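# Isolate the green wire on the table

## Task

Place the green wire so it lies alone, with at least a hand's width of clear space between it and any other wire; a wire left dangling over the table edge may count as failure.

## Robot and tools

Robot: two arms, left_arm and right_arm, each with a parallel two-finger gripper and a wrist camera. Bases: left_arm near (-0.005, +0.324, 0) m, right_arm near (+0.003, -0.270, +0.004) m. Fixed cameras: cam_head_left, cam_head_right, cam_high, cam_low (on a beam behind the arms), plus cam_left_wrist and cam_right_wrist; all images are 896x504. Loose objects may occasionally get nudged by outside forces.

Frames: the scene frame has its origin at table-top height, halfway between the nominal bases, roughly 5-10 cm in from the near table edge; +x points out over the table, +z up, left_arm sits on the +y side (arm names do not match image sides). Reported hand positions, quaternions (wxyz) and Hand targets are in the scene frame. Offsets in commands are along each arm's own Hand target axes. On a gripper, +z runs along the fingers and the fingers open and close along y. end_effector_position is the point between the pads, about 1 cm short of the fingertips. Printed positions can be off by a few cm, more at long reach.

execute_actions(actions, cameras): actions is a list of actions; each action is a table of up to 15 rows, one per 1/30 s step, and lasts 0.5 s (a short table repeats its final row). Every row is one flat list of 14 numbers in [-1, 1]: left_arm dx, dy, dz, rx, ry, rz, opening, then right_arm in the same order. The six pose numbers are an offset from that arm's Hand target as it stood when the action began (not from the previous row), scaled so 1.0 = 0.6 m or 180 degrees; rx, ry, rz form one rotation vector. Sending the same offset again moves further. Opening is absolute: +1 fully open (0.093 m), -1 closed. Sending all six pose zeros re-requests the current Hand target. cameras: list of names, ["all"], or []; omitted gives images only for an empty actions list. An empty actions list also reports the scene number and task.

move(target, speed, blend, opening_speed, grip_force, blocking, cameras): target is one 14-number row (same layout and scale as above) or a list of up to 15 such rows; every row is an offset from the Hand targets at the move's start, not from the previous row. The grippers travel straight lines, all finishing together, at least 0.5 s and capped at 10 s in total. speed: m/s, 0.002 to 2.9, default 0.25 (turn rate up to twice that in rad/s), one value or one per target. blend: corner rounding radius in metres per target, 0 = full stop at each. opening_speed: rate on the -1..+1 scale per second, at least 0.2. grip_force: newtons per pad, 10 to 50 (default full), one number or one per arm; it persists, and low force closes slowly (about 16 s at 10). blocking=false returns after ~0.5 s while the move continues. Paths do not avoid obstacles or the other arm; faster moves overshoot and hit harder. Don't route a gripper near its own base (go around it). The result adds a move: line: done, off_target, moving, held or fault, plus limits=paced (pose clipped) or limits=held (steps withheld).

wait(seconds 0-10): lets time pass while arms hold their command; a running move keeps going. stop(): brakes a running move. zoom_image(camera, region=[x0, y0, x1, y1]): magnifies part of a camera's newest image, pixel coordinates from top-left, at most 504x504. read_manual(section="licences"): licence text only. finished_scene(scene): ends the current scene by its number; the goal must hold without the robot. Make no further calls in that reply.

Results: per arm end_effector_position (m), end_effector_quat_wxyz, Hand target (next offsets count from it), Tool commands, grip_measured (-1 closed..+1 open), Joint positions (last entry = finger opening in m, floors at 0), Joint torques (N m, includes arm weight; joints 1-3 wrap at ±28), Joint velocities (may read within noise or be omitted). Action calls list some intermediate positions.

Gripping: pads meet near grip_measured -0.94; each millimetre of object width adds about 0.0208; readings may sit up to 0.02 too high. Grip about 0.24 below the width reading for full force on rigid objects. To hold, keep sending the same value; to release, send one well above the width reading.

Behaviour: each step the commanded orientation is clipped to within 40 degrees of the actual one. Grippers often stop short or sag and tilt at long reach; check after each move, then send the missing offset. A blocked arm keeps pushing until commanded back past its gripper. To keep a gripper unchanged, resend its current opening (0 is a real command).

Avoid: dropping or releasing moving objects, fast impacts, hard presses; arms or grippers touching each other (may end the scene); strain on wrist camera cables; the bar, plate and rail near the bases (up to ~3 cm high). Never leave anything off or hanging from the table. Motors heat when holding loads, reaching far or pushing: MOTOR HOT at 75 °C, the arm folds and idles at 90 °C, and it collapses at 100 °C. Any arm stop costs.

Each tool is called after "Request:" by a JSON object that holds its "api" and its "payload".

## Session

Request:
{"api": "execute_actions", "payload": {"actions": []}}

Scene clock: 0.00 s.
left_arm: end_effector_position=(+0.3065, -0.0058, +0.2799) grip_measured=-0.932 end_effector_quat_wxyz=(+0.510, +0.524, +0.533, -0.426) | right_arm: end_effector_position=(+0.3940, -0.2749, +0.3905) grip_measured=+1.000 end_effector_quat_wxyz=(+0.693, +0.005, +0.721, -0.007)
Joint positions: left_arm=[-0.528 1.572 1.087 0.257 0.93 0.279 0] | right_arm=[0 1.047 1.047 0 0 0 0.093]
Joint velocities: within noise
Joint torques (N m): no reading
Heat: left arm: 28 °C; right arm: 27 °C.
Hand target: left_arm +0.3042, -0.0062, +0.2963; +0.526, +0.528, +0.514, -0.424 | right_arm +0.3898, -0.2749, +0.4079; +0.710, +0.005, +0.704, -0.008
Tool commands: left_gripper/opening=-0.937506 right_gripper/opening=+1.0

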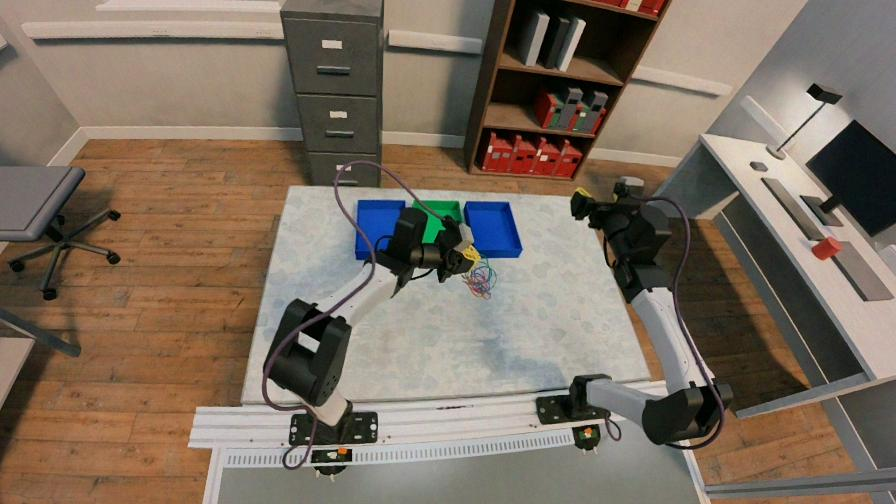

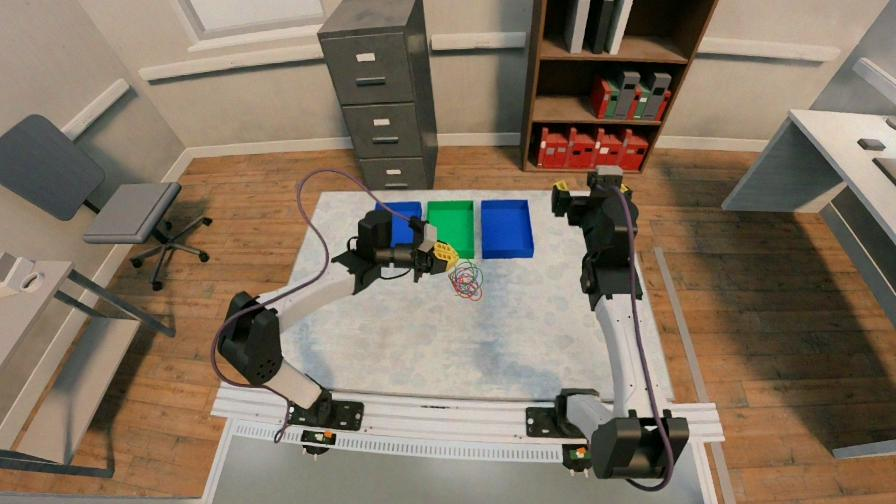

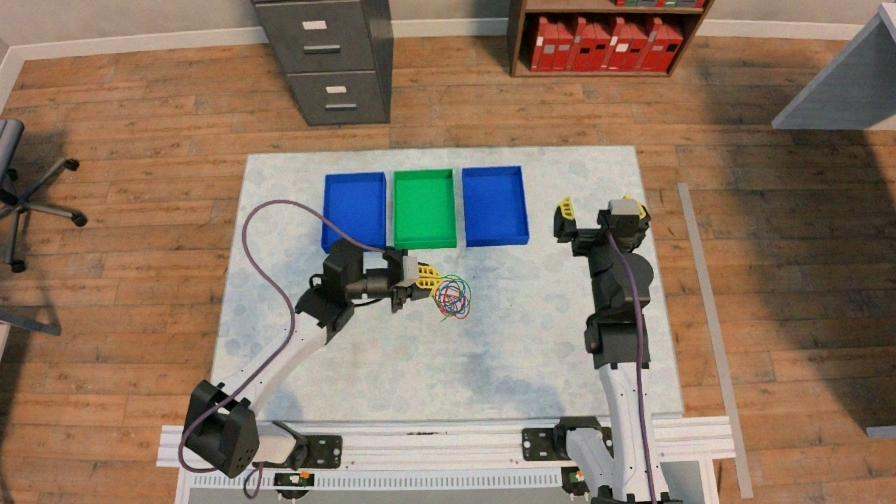

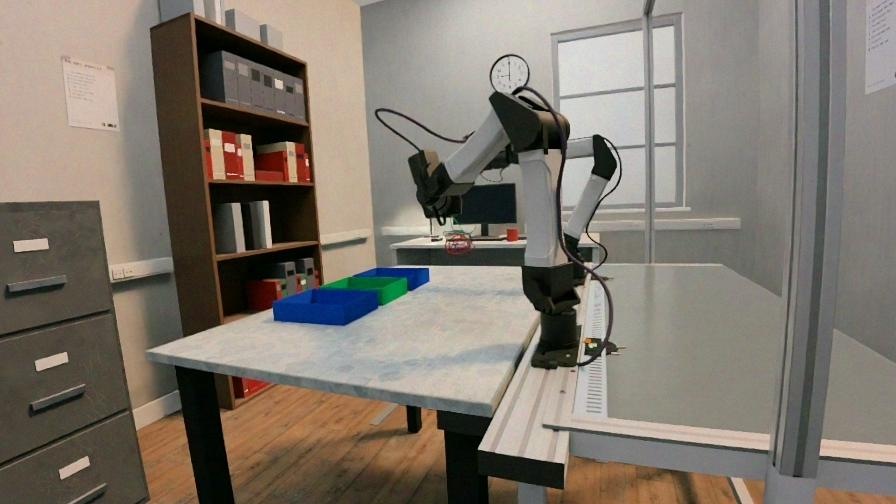

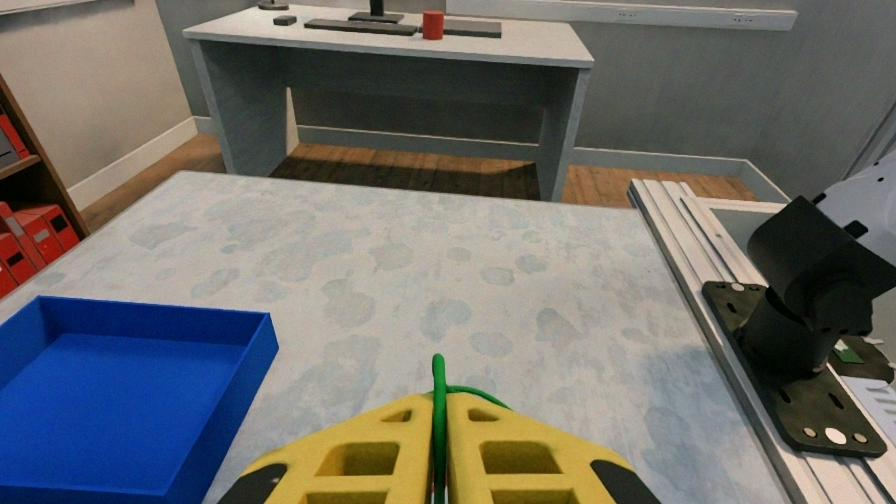

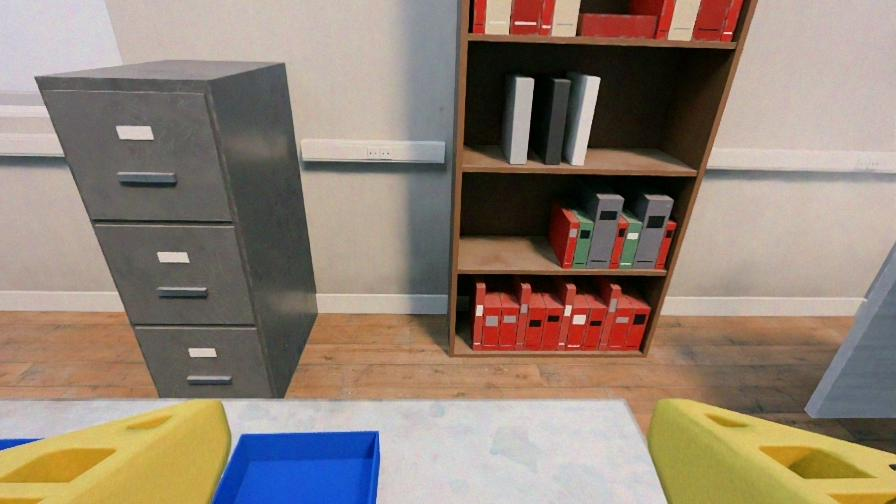

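Request:
{"api": "zoom_image", "payload": {"camera": "cam_high", "region": [390, 240, 510, 340]}}

Request:
{"api": "zoom_image", "payload": {"camera": "cam_low", "region": [400, 180, 520, 270]}}

Request:
{"api": "zoom_image", "payload": {"camera": "cam_head_right", "region": [400, 220, 520, 320]}}

Request:
{"api": "zoom_image", "payload": {"camera": "cam_head_left", "region": [420, 220, 540, 320]}}

Request:
{"api": "zoom_image", "payload": {"camera": "cam_left_wrist", "region": [340, 320, 580, 504]}}

Scaled by 4.200 from the camera's 896x504 image, which has a finer 1280x720 frame.

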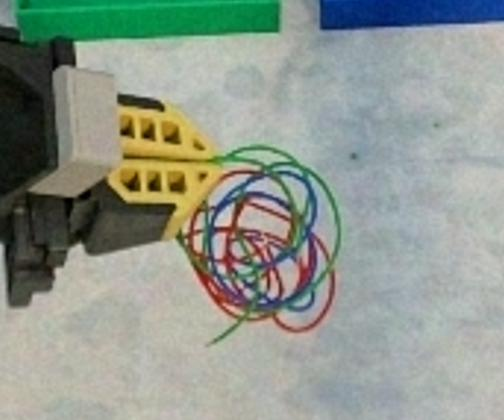

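Scaled by 4.200 from the camera's 896x504 image, which has a finer 1280x720 frame.

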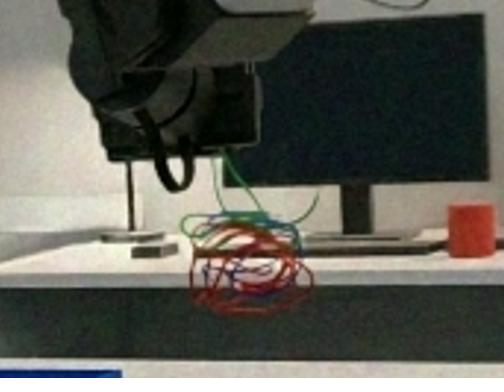

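Scaled by 4.200 from the camera's 896x504 image, which has a finer 1280x720 frame.

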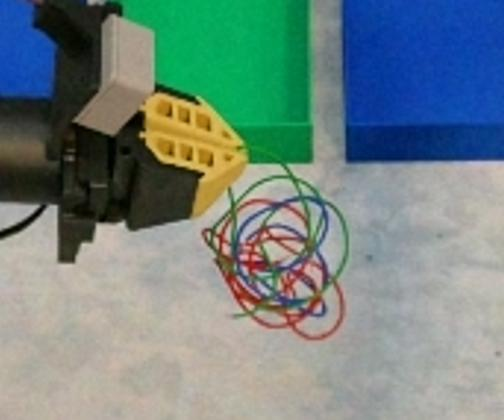

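Scaled by 4.200 from the camera's 896x504 image, which has a finer 1280x720 frame.

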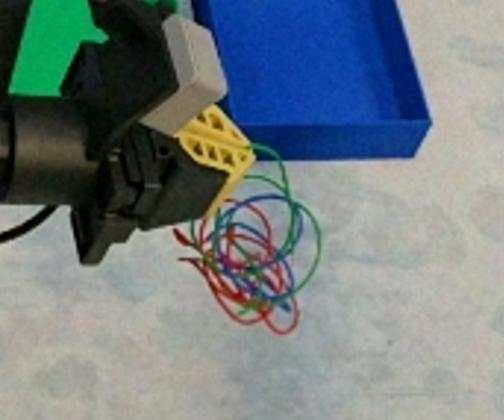

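Scaled by 2.100 from the camera's 896x504 image, which has a finer 1280x720 frame.

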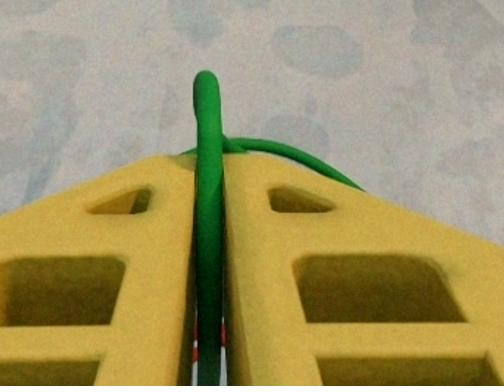

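Request:
{"api": "move", "payload": {"target": [0,0,0,0,0,0,-0.937506, 0.202,0.2435,-0.2197,-0.322,0.176,-0.102,1.0], "speed": 0.15, "cameras": ["cam_high","cam_right_wrist","cam_low"]}}

Scene clock: 17.53 s.
left_arm: end_effector_position=(+0.3065, -0.0058, +0.2799) grip_measured=-0.932 end_effector_quat_wxyz=(+0.510, +0.524, +0.533, -0.426) | right_arm: end_effector_position=(+0.2616, -0.1317, +0.2729) grip_measured=+1.000 end_effector_quat_wxyz=(+0.393, -0.424, +0.786, +0.219)
Joint positions: left_arm=[-0.528 1.572 1.087 0.257 0.93 0.279 0] | right_arm=[0.148 1.04 1.163 -0.941 -0.662 -0.605 0.093]
Joint torques (N m): left_arm=[0.01 -6.94 9.54 1.96 0.26 0.1] | right_arm=[0.01 -1.43 11.52 1.46 -0.58 -0.13]
Heat: left arm: 31 °C; right arm: 30 °C.
Hand target: left_arm +0.3042, -0.0062, +0.2963; +0.526, +0.528, +0.514, -0.424 | right_arm +0.2615, -0.1269, +0.2850; +0.404, -0.439, +0.771, +0.223
Off the commanded pose: left_arm 0.017 m, 3 deg | right_arm 0.013 m, 3 deg.
move: off_target (left_arm, right_arm)
Images, in order (width x height): cam_high 896x504, cam_low 896x504, cam_right_wrist 896x504.

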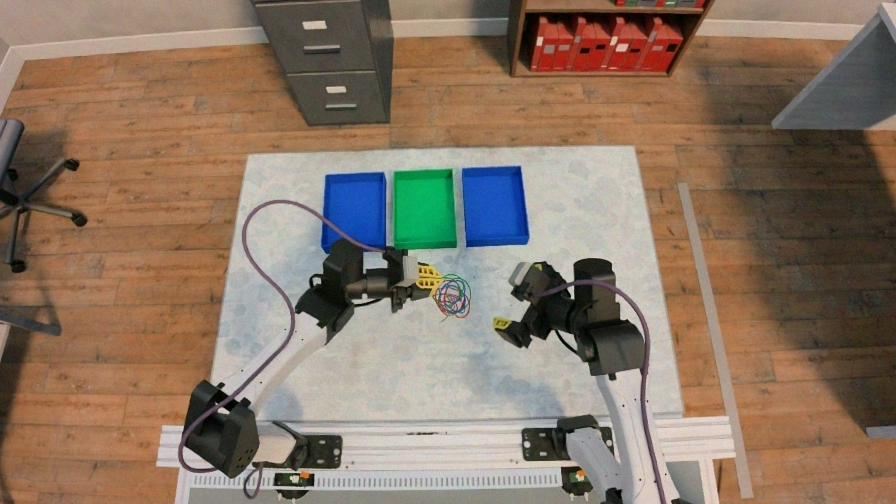

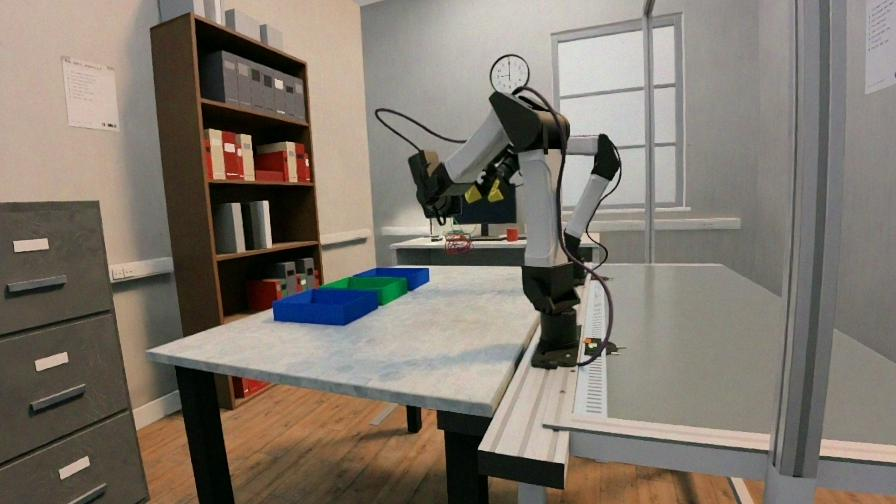

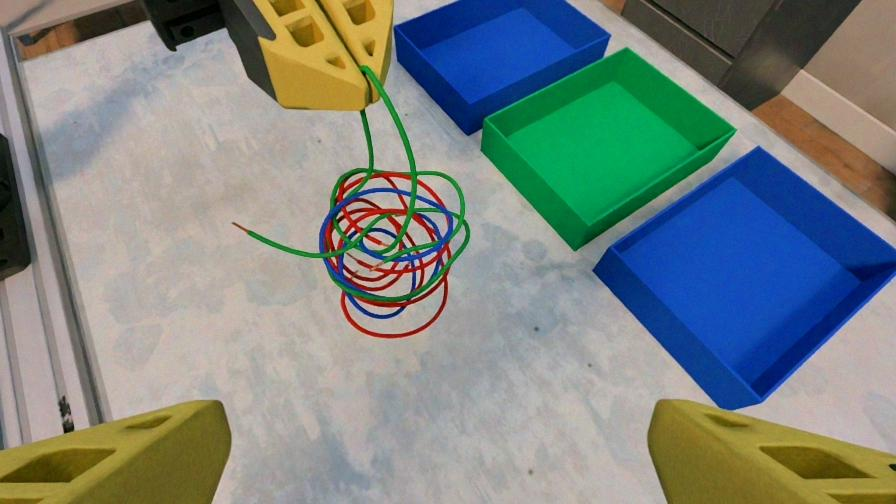

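Request:
{"api": "zoom_image", "payload": {"camera": "cam_right_wrist", "region": [220, 60, 500, 350]}}

Scaled by 1.738 from the camera's 896x504 image, which has a finer 1280x720 frame.

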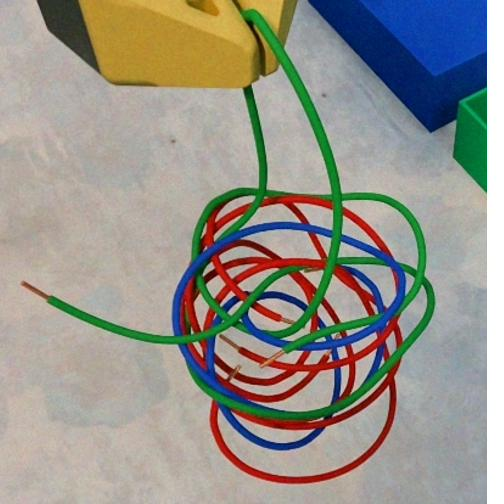

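Request:
{"api": "move", "payload": {"target": [0,0,0,0,0,0,-0.937506, 0.0217,0,0.0833,0,0,0,-0.1], "speed": 0.1, "cameras": ["cam_right_wrist"]}}

Request:
{"api": "zoom_image", "payload": {"camera": "cam_right_wrist", "region": [240, 60, 600, 460]}}

Scene clock: 29.20 s.
left_arm: end_effector_position=(+0.3065, -0.0058, +0.2799) grip_measured=-0.932 end_effector_quat_wxyz=(+0.510, +0.524, +0.533, -0.426) | right_arm: end_effector_position=(+0.2746, -0.1024, +0.2408) grip_measured=-0.098 end_effector_quat_wxyz=(+0.392, -0.438, +0.778, +0.222)
Joint positions: left_arm=[-0.528 1.572 1.087 0.257 0.93 0.279 0] | right_arm=[0.278 1.074 1.036 -0.724 -0.587 -0.522 0.04]
Joint torques (N m): left_arm=[0.01 -6.94 9.54 1.96 0.26 0.1] | right_arm=[0.06 -2.02 8.79 1.99 -0.35 0.2]
Heat: left arm: 33 °C; right arm: 31 °C.
Hand target: left_arm +0.3042, -0.0062, +0.2963; +0.526, +0.528, +0.514, -0.424 | right_arm +0.2791, -0.0985, +0.2456; +0.404, -0.438, +0.771, +0.223
Off the commanded pose: left_arm 0.017 m, 3 deg | right_arm 0.008 m, 2 deg.
move: off_target (left_arm)
Images, in order (width x height): cam_right_wrist 896x504.

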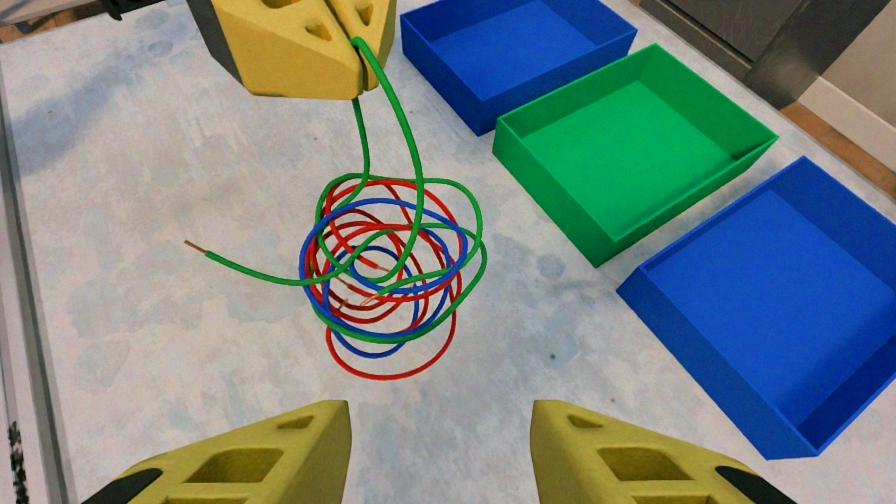

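Scaled by 1.260 from the camera's 896x504 image, which has a finer 1280x720 frame.

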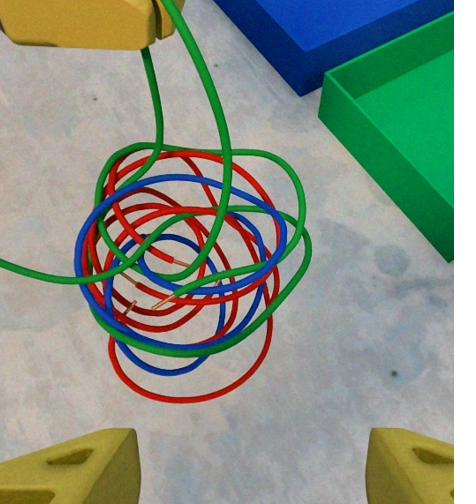

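Request:
{"api": "move", "payload": {"target": [0,0,0,0,0,0,-0.937506, 0.0567,0.0113,0.0583,0,0,0,-0.6], "speed": 0.08, "cameras": ["cam_right_wrist"]}}

Request:
{"api": "zoom_image", "payload": {"camera": "cam_right_wrist", "region": [240, 60, 600, 460]}}

Scene clock: 37.10 s.
left_arm: end_effector_position=(+0.3065, -0.0058, +0.2799) grip_measured=-0.932 end_effector_quat_wxyz=(+0.510, +0.524, +0.533, -0.426) | right_arm: end_effector_position=(+0.2748, -0.0918, +0.1907) grip_measured=-0.598 end_effector_quat_wxyz=(+0.388, -0.437, +0.780, +0.222)
Joint positions: left_arm=[-0.528 1.572 1.087 0.257 0.93 0.279 0] | right_arm=[0.329 1.074 0.837 -0.512 -0.548 -0.482 0.016]
Joint torques (N m): left_arm=[0.02 -6.94 9.55 1.96 0.26 0.1] | right_arm=[0.21 -2.71 8.85 2.06 -0.31 0.19]
Heat: left arm: 34 °C; right arm: 31 °C.
Hand target: left_arm +0.3042, -0.0062, +0.2963; +0.526, +0.528, +0.514, -0.424 | right_arm +0.2785, -0.0874, +0.1977; +0.404, -0.438, +0.771, +0.223
Off the commanded pose: left_arm 0.017 m, 3 deg | right_arm 0.009 m, 2 deg.
move: off_target (left_arm)
Images, in order (width x height): cam_right_wrist 896x504.

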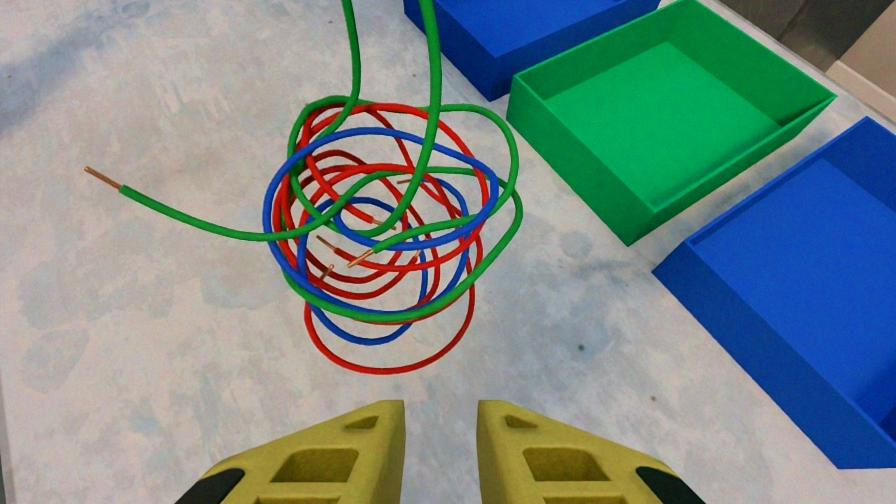

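Scaled by 1.260 from the camera's 896x504 image, which has a finer 1280x720 frame.

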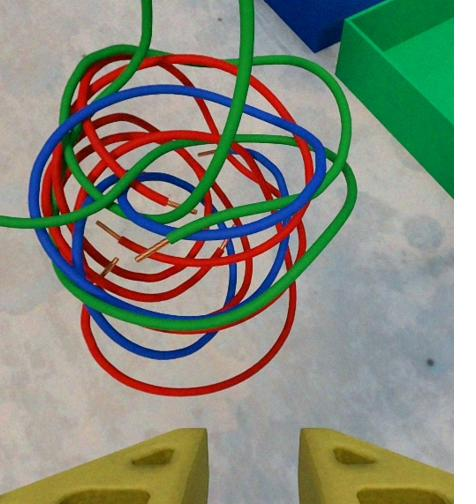

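Request:
{"api": "move", "payload": {"target": [0,0,0,0,0,0,-0.937506, 0.02,-0.0095,0.045,0,0,0,-0.6], "speed": 0.06, "cameras": ["cam_right_wrist"]}}

Request:
{"api": "zoom_image", "payload": {"camera": "cam_right_wrist", "region": [240, 60, 600, 460]}}

Scene clock: 41.13 s.
left_arm: end_effector_position=(+0.3065, -0.0058, +0.2799) grip_measured=-0.932 end_effector_quat_wxyz=(+0.510, +0.524, +0.533, -0.426) | right_arm: end_effector_position=(+0.2872, -0.0823, +0.1681) grip_measured=-0.598 end_effector_quat_wxyz=(+0.392, -0.438, +0.778, +0.221)
Joint positions: left_arm=[-0.528 1.572 1.087 0.257 0.93 0.279 0] | right_arm=[0.353 1.141 0.778 -0.368 -0.53 -0.465 0.016]
Joint torques (N m): left_arm=[0.01 -6.94 9.55 1.96 0.26 0.1] | right_arm=[0.2 -2.44 8.92 2.07 -0.3 0.2]
Heat: left arm: 34 °C; right arm: 31 °C.
Hand target: left_arm +0.3042, -0.0062, +0.2963; +0.526, +0.528, +0.514, -0.424 | right_arm +0.2915, -0.0775, +0.1725; +0.404, -0.438, +0.771, +0.223
Off the commanded pose: left_arm 0.017 m, 3 deg | right_arm 0.008 m, 2 deg.
move: off_target (left_arm)
Images, in order (width x height): cam_right_wrist 896x504.

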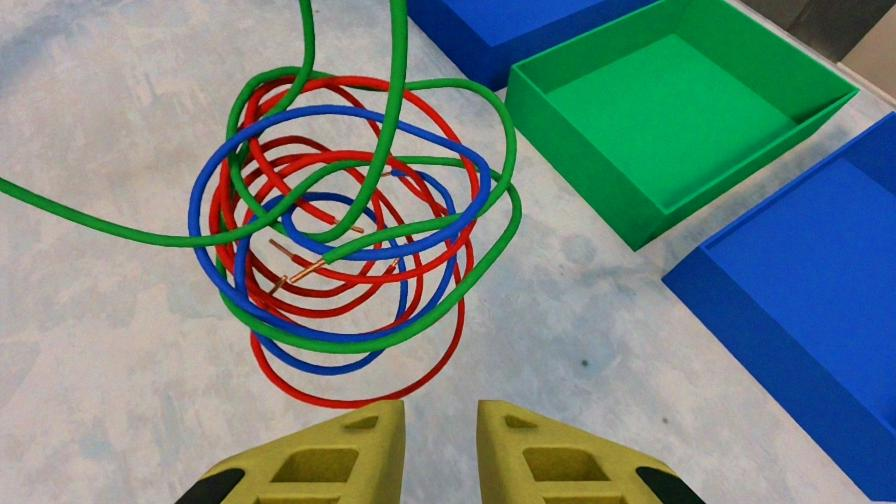

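Scaled by 1.260 from the camera's 896x504 image, which has a finer 1280x720 frame.

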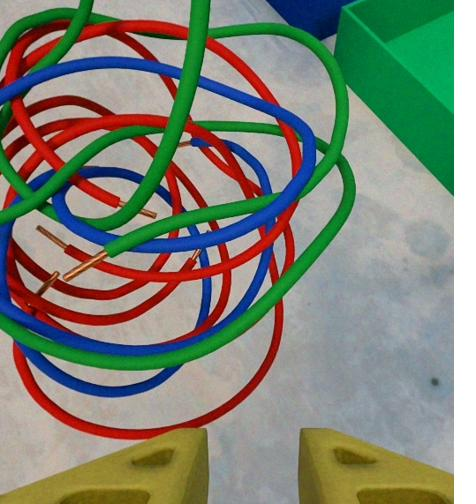

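Request:
{"api": "move", "payload": {"target": [0,0,0,0,0,0,-0.937506, -0.002,-0.0055,0.04,0,0,0,-0.6], "speed": 0.05, "cameras": ["cam_right_wrist","cam_high"]}}

Request:
{"api": "zoom_image", "payload": {"camera": "cam_right_wrist", "region": [200, 80, 620, 504]}}

Scene clock: 44.17 s.
left_arm: end_effector_position=(+0.3065, -0.0058, +0.2799) grip_measured=-0.932 end_effector_quat_wxyz=(+0.510, +0.524, +0.533, -0.426) | right_arm: end_effector_position=(+0.3003, -0.0670, +0.1550) grip_measured=-0.598 end_effector_quat_wxyz=(+0.391, -0.439, +0.778, +0.220)
Joint positions: left_arm=[-0.528 1.572 1.087 0.257 0.93 0.279 0] | right_arm=[0.395 1.228 0.778 -0.267 -0.498 -0.434 0.016]
Joint torques (N m): left_arm=[0.02 -6.93 9.54 1.96 0.26 0.1] | right_arm=[0.2 -2.92 8.96 2.13 -0.27 0.19]
Heat: left arm: 34 °C; right arm: 32 °C.
Hand target: left_arm +0.3042, -0.0062, +0.2963; +0.526, +0.528, +0.514, -0.424 | right_arm +0.3048, -0.0617, +0.1598; +0.404, -0.438, +0.771, +0.223
Off the commanded pose: left_arm 0.017 m, 3 deg | right_arm 0.008 m, 2 deg.
move: off_target (left_arm)
Images, in order (width x height): cam_high 896x504, cam_right_wrist 896x504.

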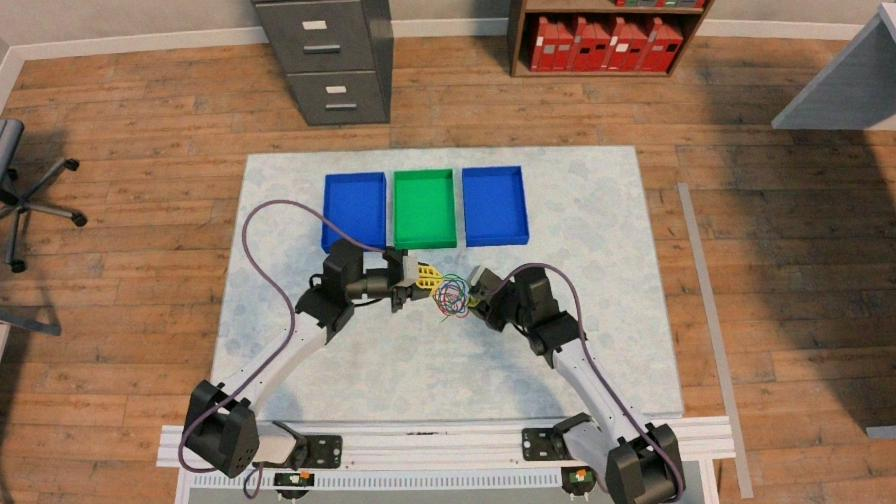

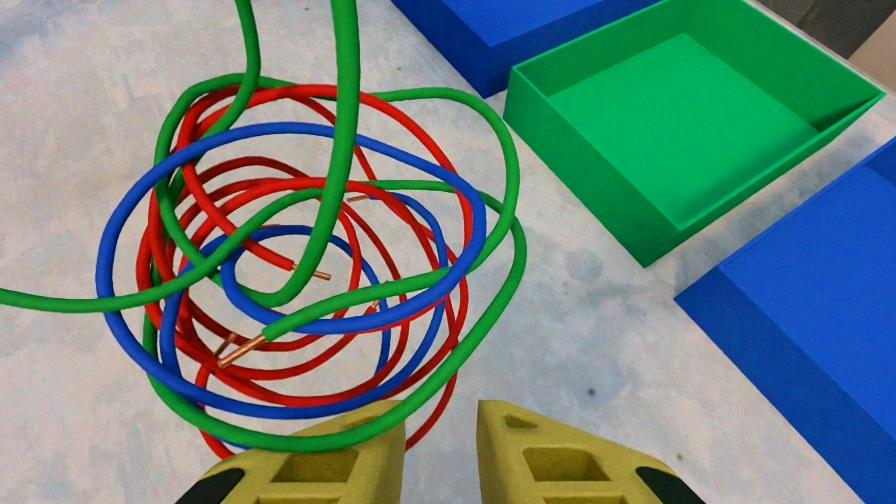

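Scaled by 1.189 from the camera's 896x504 image, which has a finer 1280x720 frame.

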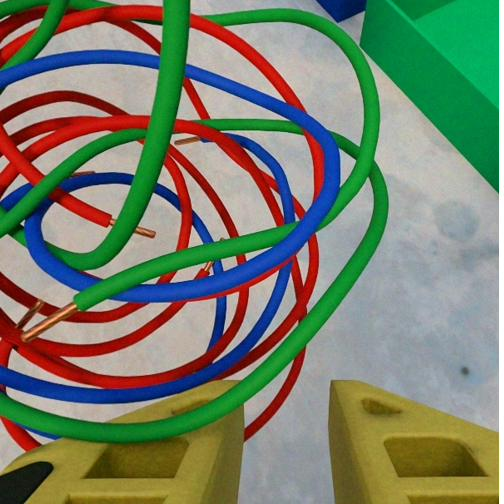

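Request:
{"api": "move", "payload": {"target": [0,0,0,0,0,0,-0.937506, 0,0,0,0,0,0,-1], "speed": 0.05, "grip_force": [50,25], "cameras": ["cam_right_wrist"]}}

Request:
{"api": "zoom_image", "payload": {"camera": "cam_right_wrist", "region": [200, 80, 620, 504]}}

Scene clock: 49.07 s.
left_arm: end_effector_position=(+0.3065, -0.0058, +0.2799) grip_measured=-0.932 end_effector_quat_wxyz=(+0.510, +0.524, +0.533, -0.426) | right_arm: end_effector_position=(+0.3005, -0.0670, +0.1551) grip_measured=-0.977 end_effector_quat_wxyz=(+0.392, -0.439, +0.778, +0.220)
Joint positions: left_arm=[-0.528 1.572 1.087 0.257 0.93 0.279 0] | right_arm=[0.395 1.228 0.778 -0.266 -0.497 -0.434 0]
Joint torques (N m): left_arm=[0.02 -6.94 9.54 1.96 0.26 0.1] | right_arm=[0.18 -2.86 8.98 2.14 -0.27 0.21]
Heat: left arm: 35 °C; right arm: 32 °C.
Hand target: left_arm +0.3042, -0.0062, +0.2963; +0.526, +0.528, +0.514, -0.424 | right_arm +0.3049, -0.0617, +0.1598; +0.404, -0.439, +0.771, +0.223
Off the commanded pose: left_arm 0.017 m, 3 deg | right_arm 0.008 m, 2 deg.
grip_force (N): 50, 25
move: off_target (left_arm)
Images, in order (width x height): cam_right_wrist 896x504.

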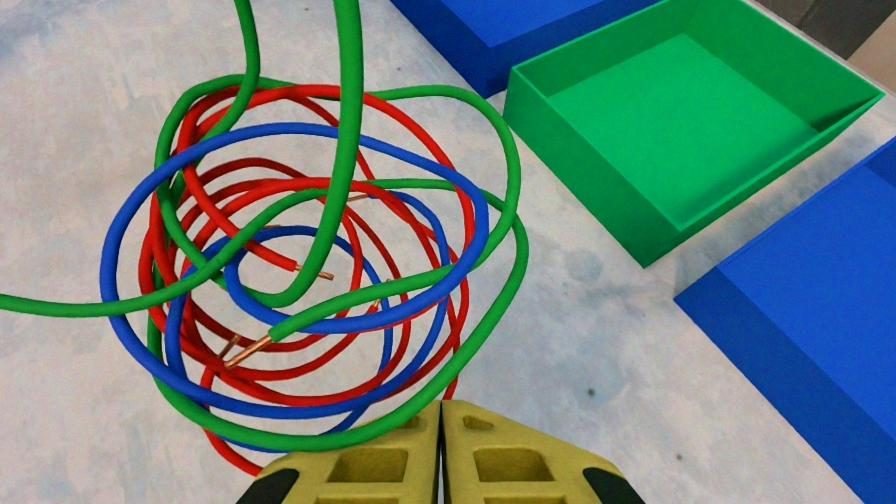

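Scaled by 1.189 from the camera's 896x504 image, which has a finer 1280x720 frame.

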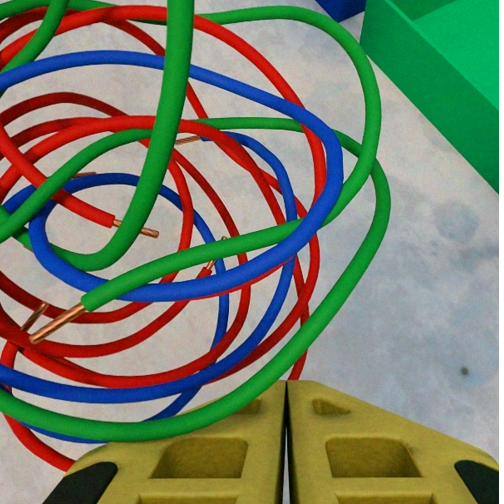

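Request:
{"api": "move", "payload": {"target": [0,0,0,0,0,0,-0.937506, 0.0553,-0.0105,-0.0246,0,0,0,-1], "speed": 0.04, "cameras": ["cam_right_wrist"]}}

Request:
{"api": "zoom_image", "payload": {"camera": "cam_right_wrist", "region": [200, 80, 620, 504]}}

Scene clock: 51.93 s.
left_arm: end_effector_position=(+0.3065, -0.0058, +0.2799) grip_measured=-0.932 end_effector_quat_wxyz=(+0.510, +0.524, +0.533, -0.426) | right_arm: end_effector_position=(+0.2902, -0.0939, +0.1246) grip_measured=-0.977 end_effector_quat_wxyz=(+0.371, -0.428, +0.793, +0.224)
Joint positions: left_arm=[-0.528 1.572 1.087 0.257 0.93 0.279 0] | right_arm=[0.301 1.21 0.677 -0.262 -0.559 -0.489 0]
Joint torques (N m): left_arm=[0.01 -6.94 9.54 1.96 0.26 0.1] | right_arm=[-0.85 -5.98 8.49 2.01 -0.52 -0.13]
Heat: left arm: 35 °C; right arm: 32 °C.
Hand target: left_arm +0.3042, -0.0062, +0.2963; +0.526, +0.528, +0.514, -0.424 | right_arm +0.2943, -0.0918, +0.1410; +0.404, -0.438, +0.771, +0.223
Off the commanded pose: left_arm 0.017 m, 3 deg | right_arm 0.017 m, 5 deg.
grip_force (N): 50, 25
move: off_target (left_arm, right_arm)
Images, in order (width x height): cam_right_wrist 896x504.

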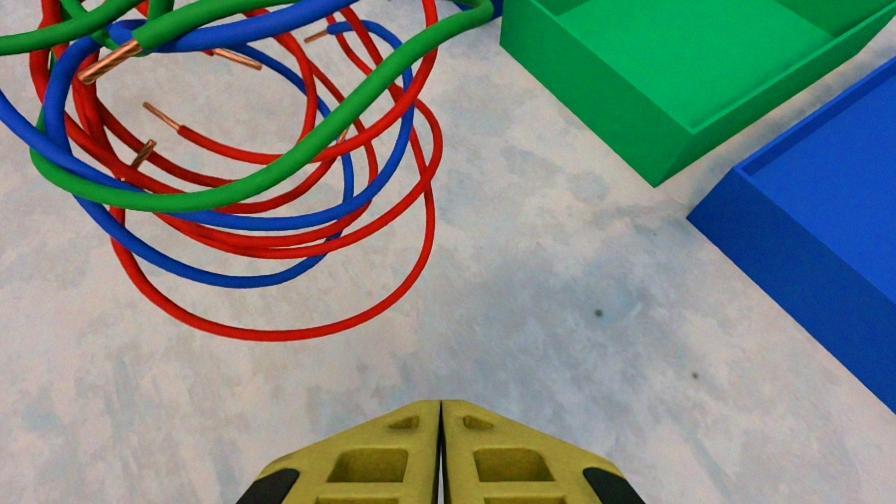

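Scaled by 1.189 from the camera's 896x504 image, which has a finer 1280x720 frame.

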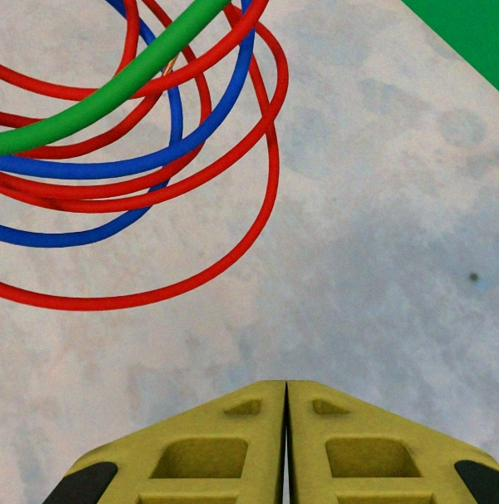

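Request:
{"api": "move", "payload": {"target": [0,0,0,0,0,0,-0.937506, -0.0428,0.0092,0,0,0,0,-0.6], "speed": 0.05, "cameras": ["cam_right_wrist"]}}

Request:
{"api": "zoom_image", "payload": {"camera": "cam_right_wrist", "region": [200, 80, 620, 504]}}

Scene clock: 60.27 s.
left_arm: end_effector_position=(+0.3065, -0.0058, +0.2799) grip_measured=-0.932 end_effector_quat_wxyz=(+0.510, +0.524, +0.533, -0.426) | right_arm: end_effector_position=(+0.2928, -0.0803, +0.1404) grip_measured=-0.602 end_effector_quat_wxyz=(+0.379, -0.437, +0.784, +0.223)
Joint positions: left_arm=[-0.528 1.572 1.087 0.257 0.93 0.279 0] | right_arm=[0.35 1.21 0.727 -0.276 -0.533 -0.467 0.016]
Joint torques (N m): left_arm=[0.02 -6.94 9.55 1.96 0.26 0.1] | right_arm=[0.12 -5.82 11.66 1.65 -0.31 0.19]
Heat: left arm: 35 °C; right arm: 32 °C.
Hand target: left_arm +0.3042, -0.0062, +0.2963; +0.526, +0.528, +0.514, -0.424 | right_arm +0.2971, -0.0762, +0.1621; +0.404, -0.438, +0.771, +0.223
Off the commanded pose: left_arm 0.017 m, 3 deg | right_arm 0.022 m, 3 deg.
grip_force (N): 50, 25
move: off_target (left_arm, right_arm)
Images, in order (width x height): cam_right_wrist 896x504.

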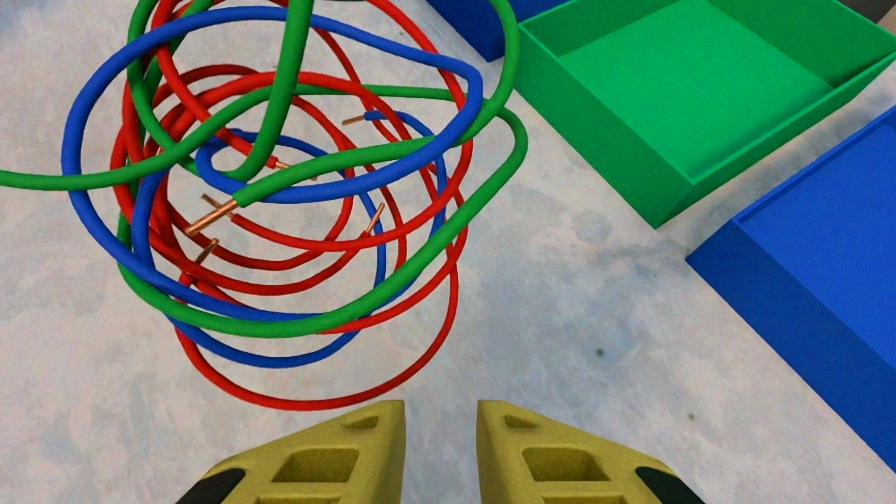

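Scaled by 1.189 from the camera's 896x504 image, which has a finer 1280x720 frame.

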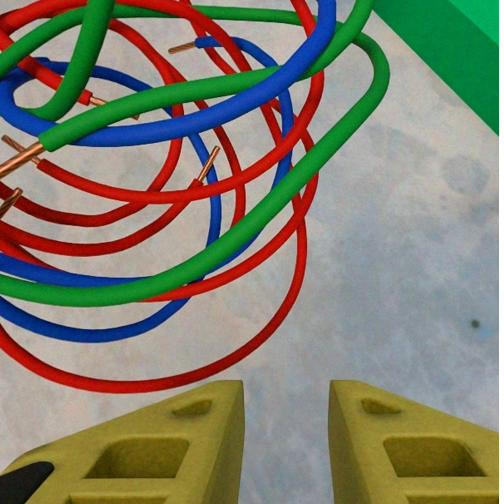

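Request:
{"api": "move", "payload": {"target": [0,0,0,0,0,0,-0.937506, -0.0135,0.0017,0.0292,0,0,0,-0.6], "speed": 0.05, "cameras": ["cam_right_wrist"]}}

Request:
{"api": "zoom_image", "payload": {"camera": "cam_right_wrist", "region": [200, 80, 620, 504]}}

Scene clock: 64.57 s.
left_arm: end_effector_position=(+0.3065, -0.0058, +0.2799) grip_measured=-0.932 end_effector_quat_wxyz=(+0.510, +0.524, +0.533, -0.426) | right_arm: end_effector_position=(+0.2944, -0.0674, +0.1421) grip_measured=-0.602 end_effector_quat_wxyz=(+0.378, -0.438, +0.785, +0.222)
Joint positions: left_arm=[-0.528 1.572 1.087 0.257 0.93 0.279 0] | right_arm=[0.402 1.233 0.747 -0.258 -0.493 -0.429 0.016]
Joint torques (N m): left_arm=[0.02 -6.94 9.54 1.96 0.26 0.1] | right_arm=[0.16 -2.93 11.85 2.1 -0.26 0.15]
Heat: left arm: 36 °C; right arm: 33 °C.
Hand target: left_arm +0.3042, -0.0062, +0.2963; +0.526, +0.528, +0.514, -0.424 | right_arm +0.3060, -0.0594, +0.1585; +0.404, -0.438, +0.771, +0.223
Off the commanded pose: left_arm 0.017 m, 3 deg | right_arm 0.022 m, 3 deg.
grip_force (N): 50, 25
move: off_target (left_arm, right_arm)
Images, in order (width x height): cam_right_wrist 896x504.

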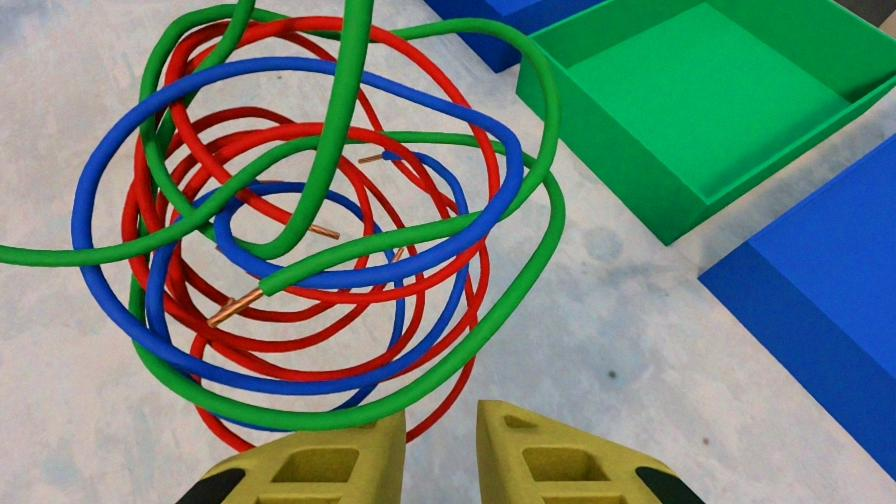

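Scaled by 1.189 from the camera's 896x504 image, which has a finer 1280x720 frame.

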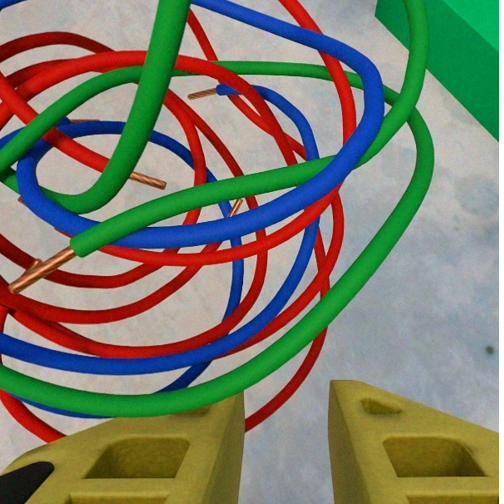

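Request:
{"api": "move", "payload": {"target": [[0,0,0,0,0,0,-0.937506, 0.0197,0.0072,-0.0307,0,0,0,-0.6],[0,0,0,0,0,0,-0.937506, 0.0222,0.008,0.0223,0,0,0,-0.6]], "speed": 0.05, "cameras": ["cam_right_wrist"]}}

Request:
{"api": "zoom_image", "payload": {"camera": "cam_right_wrist", "region": [200, 80, 620, 504]}}

Scene clock: 70.73 s.
left_arm: end_effector_position=(+0.3065, -0.0058, +0.2799) grip_measured=-0.932 end_effector_quat_wxyz=(+0.510, +0.524, +0.533, -0.426) | right_arm: end_effector_position=(+0.2998, -0.0595, +0.1359) grip_measured=-0.602 end_effector_quat_wxyz=(+0.392, -0.439, +0.778, +0.220)
Joint positions: left_arm=[-0.528 1.572 1.087 0.257 0.93 0.279 0] | right_arm=[0.425 1.261 0.719 -0.163 -0.474 -0.413 0.016]
Joint torques (N m): left_arm=[0.01 -6.94 9.54 1.96 0.26 0.1] | right_arm=[0.2 -3.04 8.69 2.17 -0.26 0.2]
Heat: left arm: 36 °C; right arm: 33 °C.
Hand target: left_arm +0.3042, -0.0062, +0.2963; +0.526, +0.528, +0.514, -0.424 | right_arm +0.3038, -0.0543, +0.1398; +0.404, -0.438, +0.771, +0.223
Off the commanded pose: left_arm 0.017 m, 3 deg | right_arm 0.008 m, 2 deg.
grip_force (N): 50, 25
move: off_target (left_arm)
Images, in order (width x height): cam_right_wrist 896x504.

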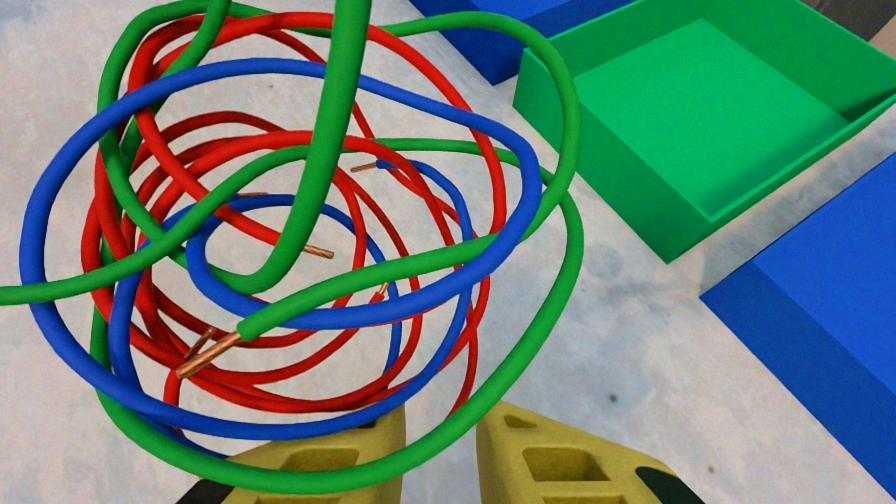

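Scaled by 1.189 from the camera's 896x504 image, which has a finer 1280x720 frame.

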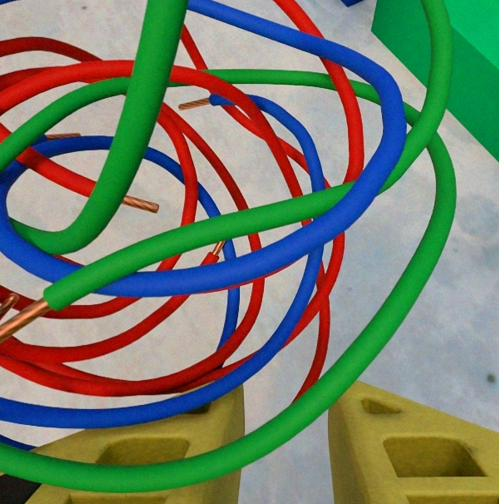

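Request:
{"api": "move", "payload": {"target": [0,0,0,0,0,0,-0.937506, 0,0,0,0,0,0,-1], "speed": 0.05, "cameras": ["cam_right_wrist"]}}

Request:
{"api": "zoom_image", "payload": {"camera": "cam_right_wrist", "region": [200, 80, 620, 504]}}

Scene clock: 73.03 s.
left_arm: end_effector_position=(+0.3065, -0.0058, +0.2799) grip_measured=-0.932 end_effector_quat_wxyz=(+0.510, +0.524, +0.533, -0.426) | right_arm: end_effector_position=(+0.2999, -0.0594, +0.1360) grip_measured=-0.977 end_effector_quat_wxyz=(+0.392, -0.439, +0.778, +0.220)
Joint positions: left_arm=[-0.528 1.572 1.087 0.257 0.93 0.279 0] | right_arm=[0.425 1.261 0.719 -0.162 -0.474 -0.413 0]
Joint torques (N m): left_arm=[0.01 -6.94 9.55 1.96 0.26 0.1] | right_arm=[0.28 -3.02 8.76 2.15 -0.23 0.2]
Heat: left arm: 36 °C; right arm: 32 °C.
Hand target: left_arm +0.3042, -0.0062, +0.2963; +0.526, +0.528, +0.514, -0.424 | right_arm +0.3037, -0.0543, +0.1398; +0.404, -0.438, +0.771, +0.223
Off the commanded pose: left_arm 0.017 m, 3 deg | right_arm 0.007 m, 2 deg.
grip_force (N): 50, 25
move: off_target (left_arm)
Images, in order (width x height): cam_right_wrist 896x504.

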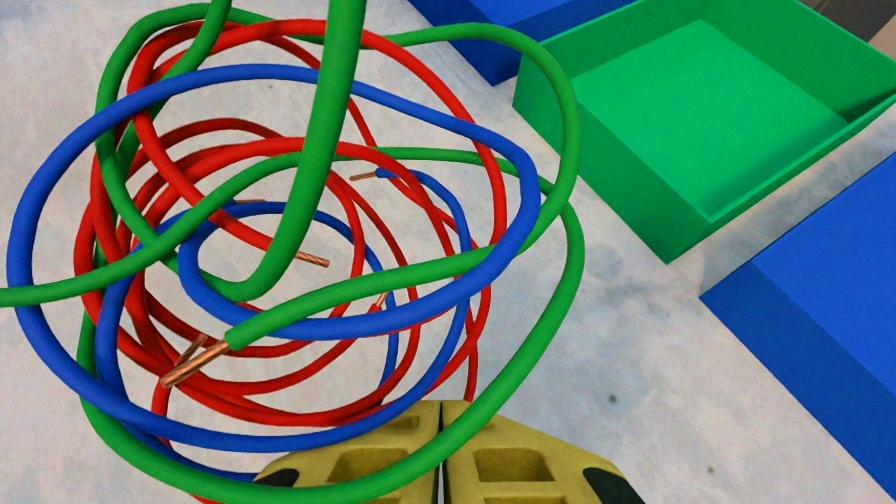

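Scaled by 1.189 from the camera's 896x504 image, which has a finer 1280x720 frame.

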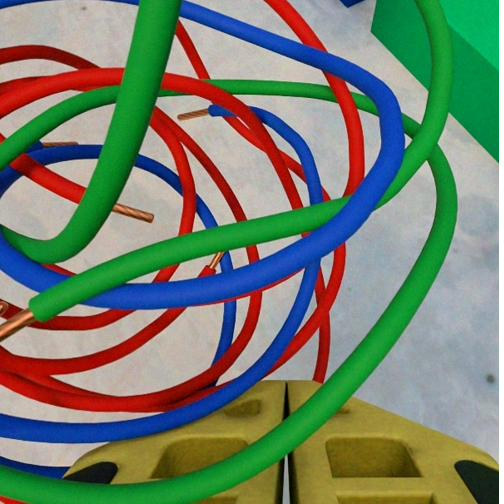

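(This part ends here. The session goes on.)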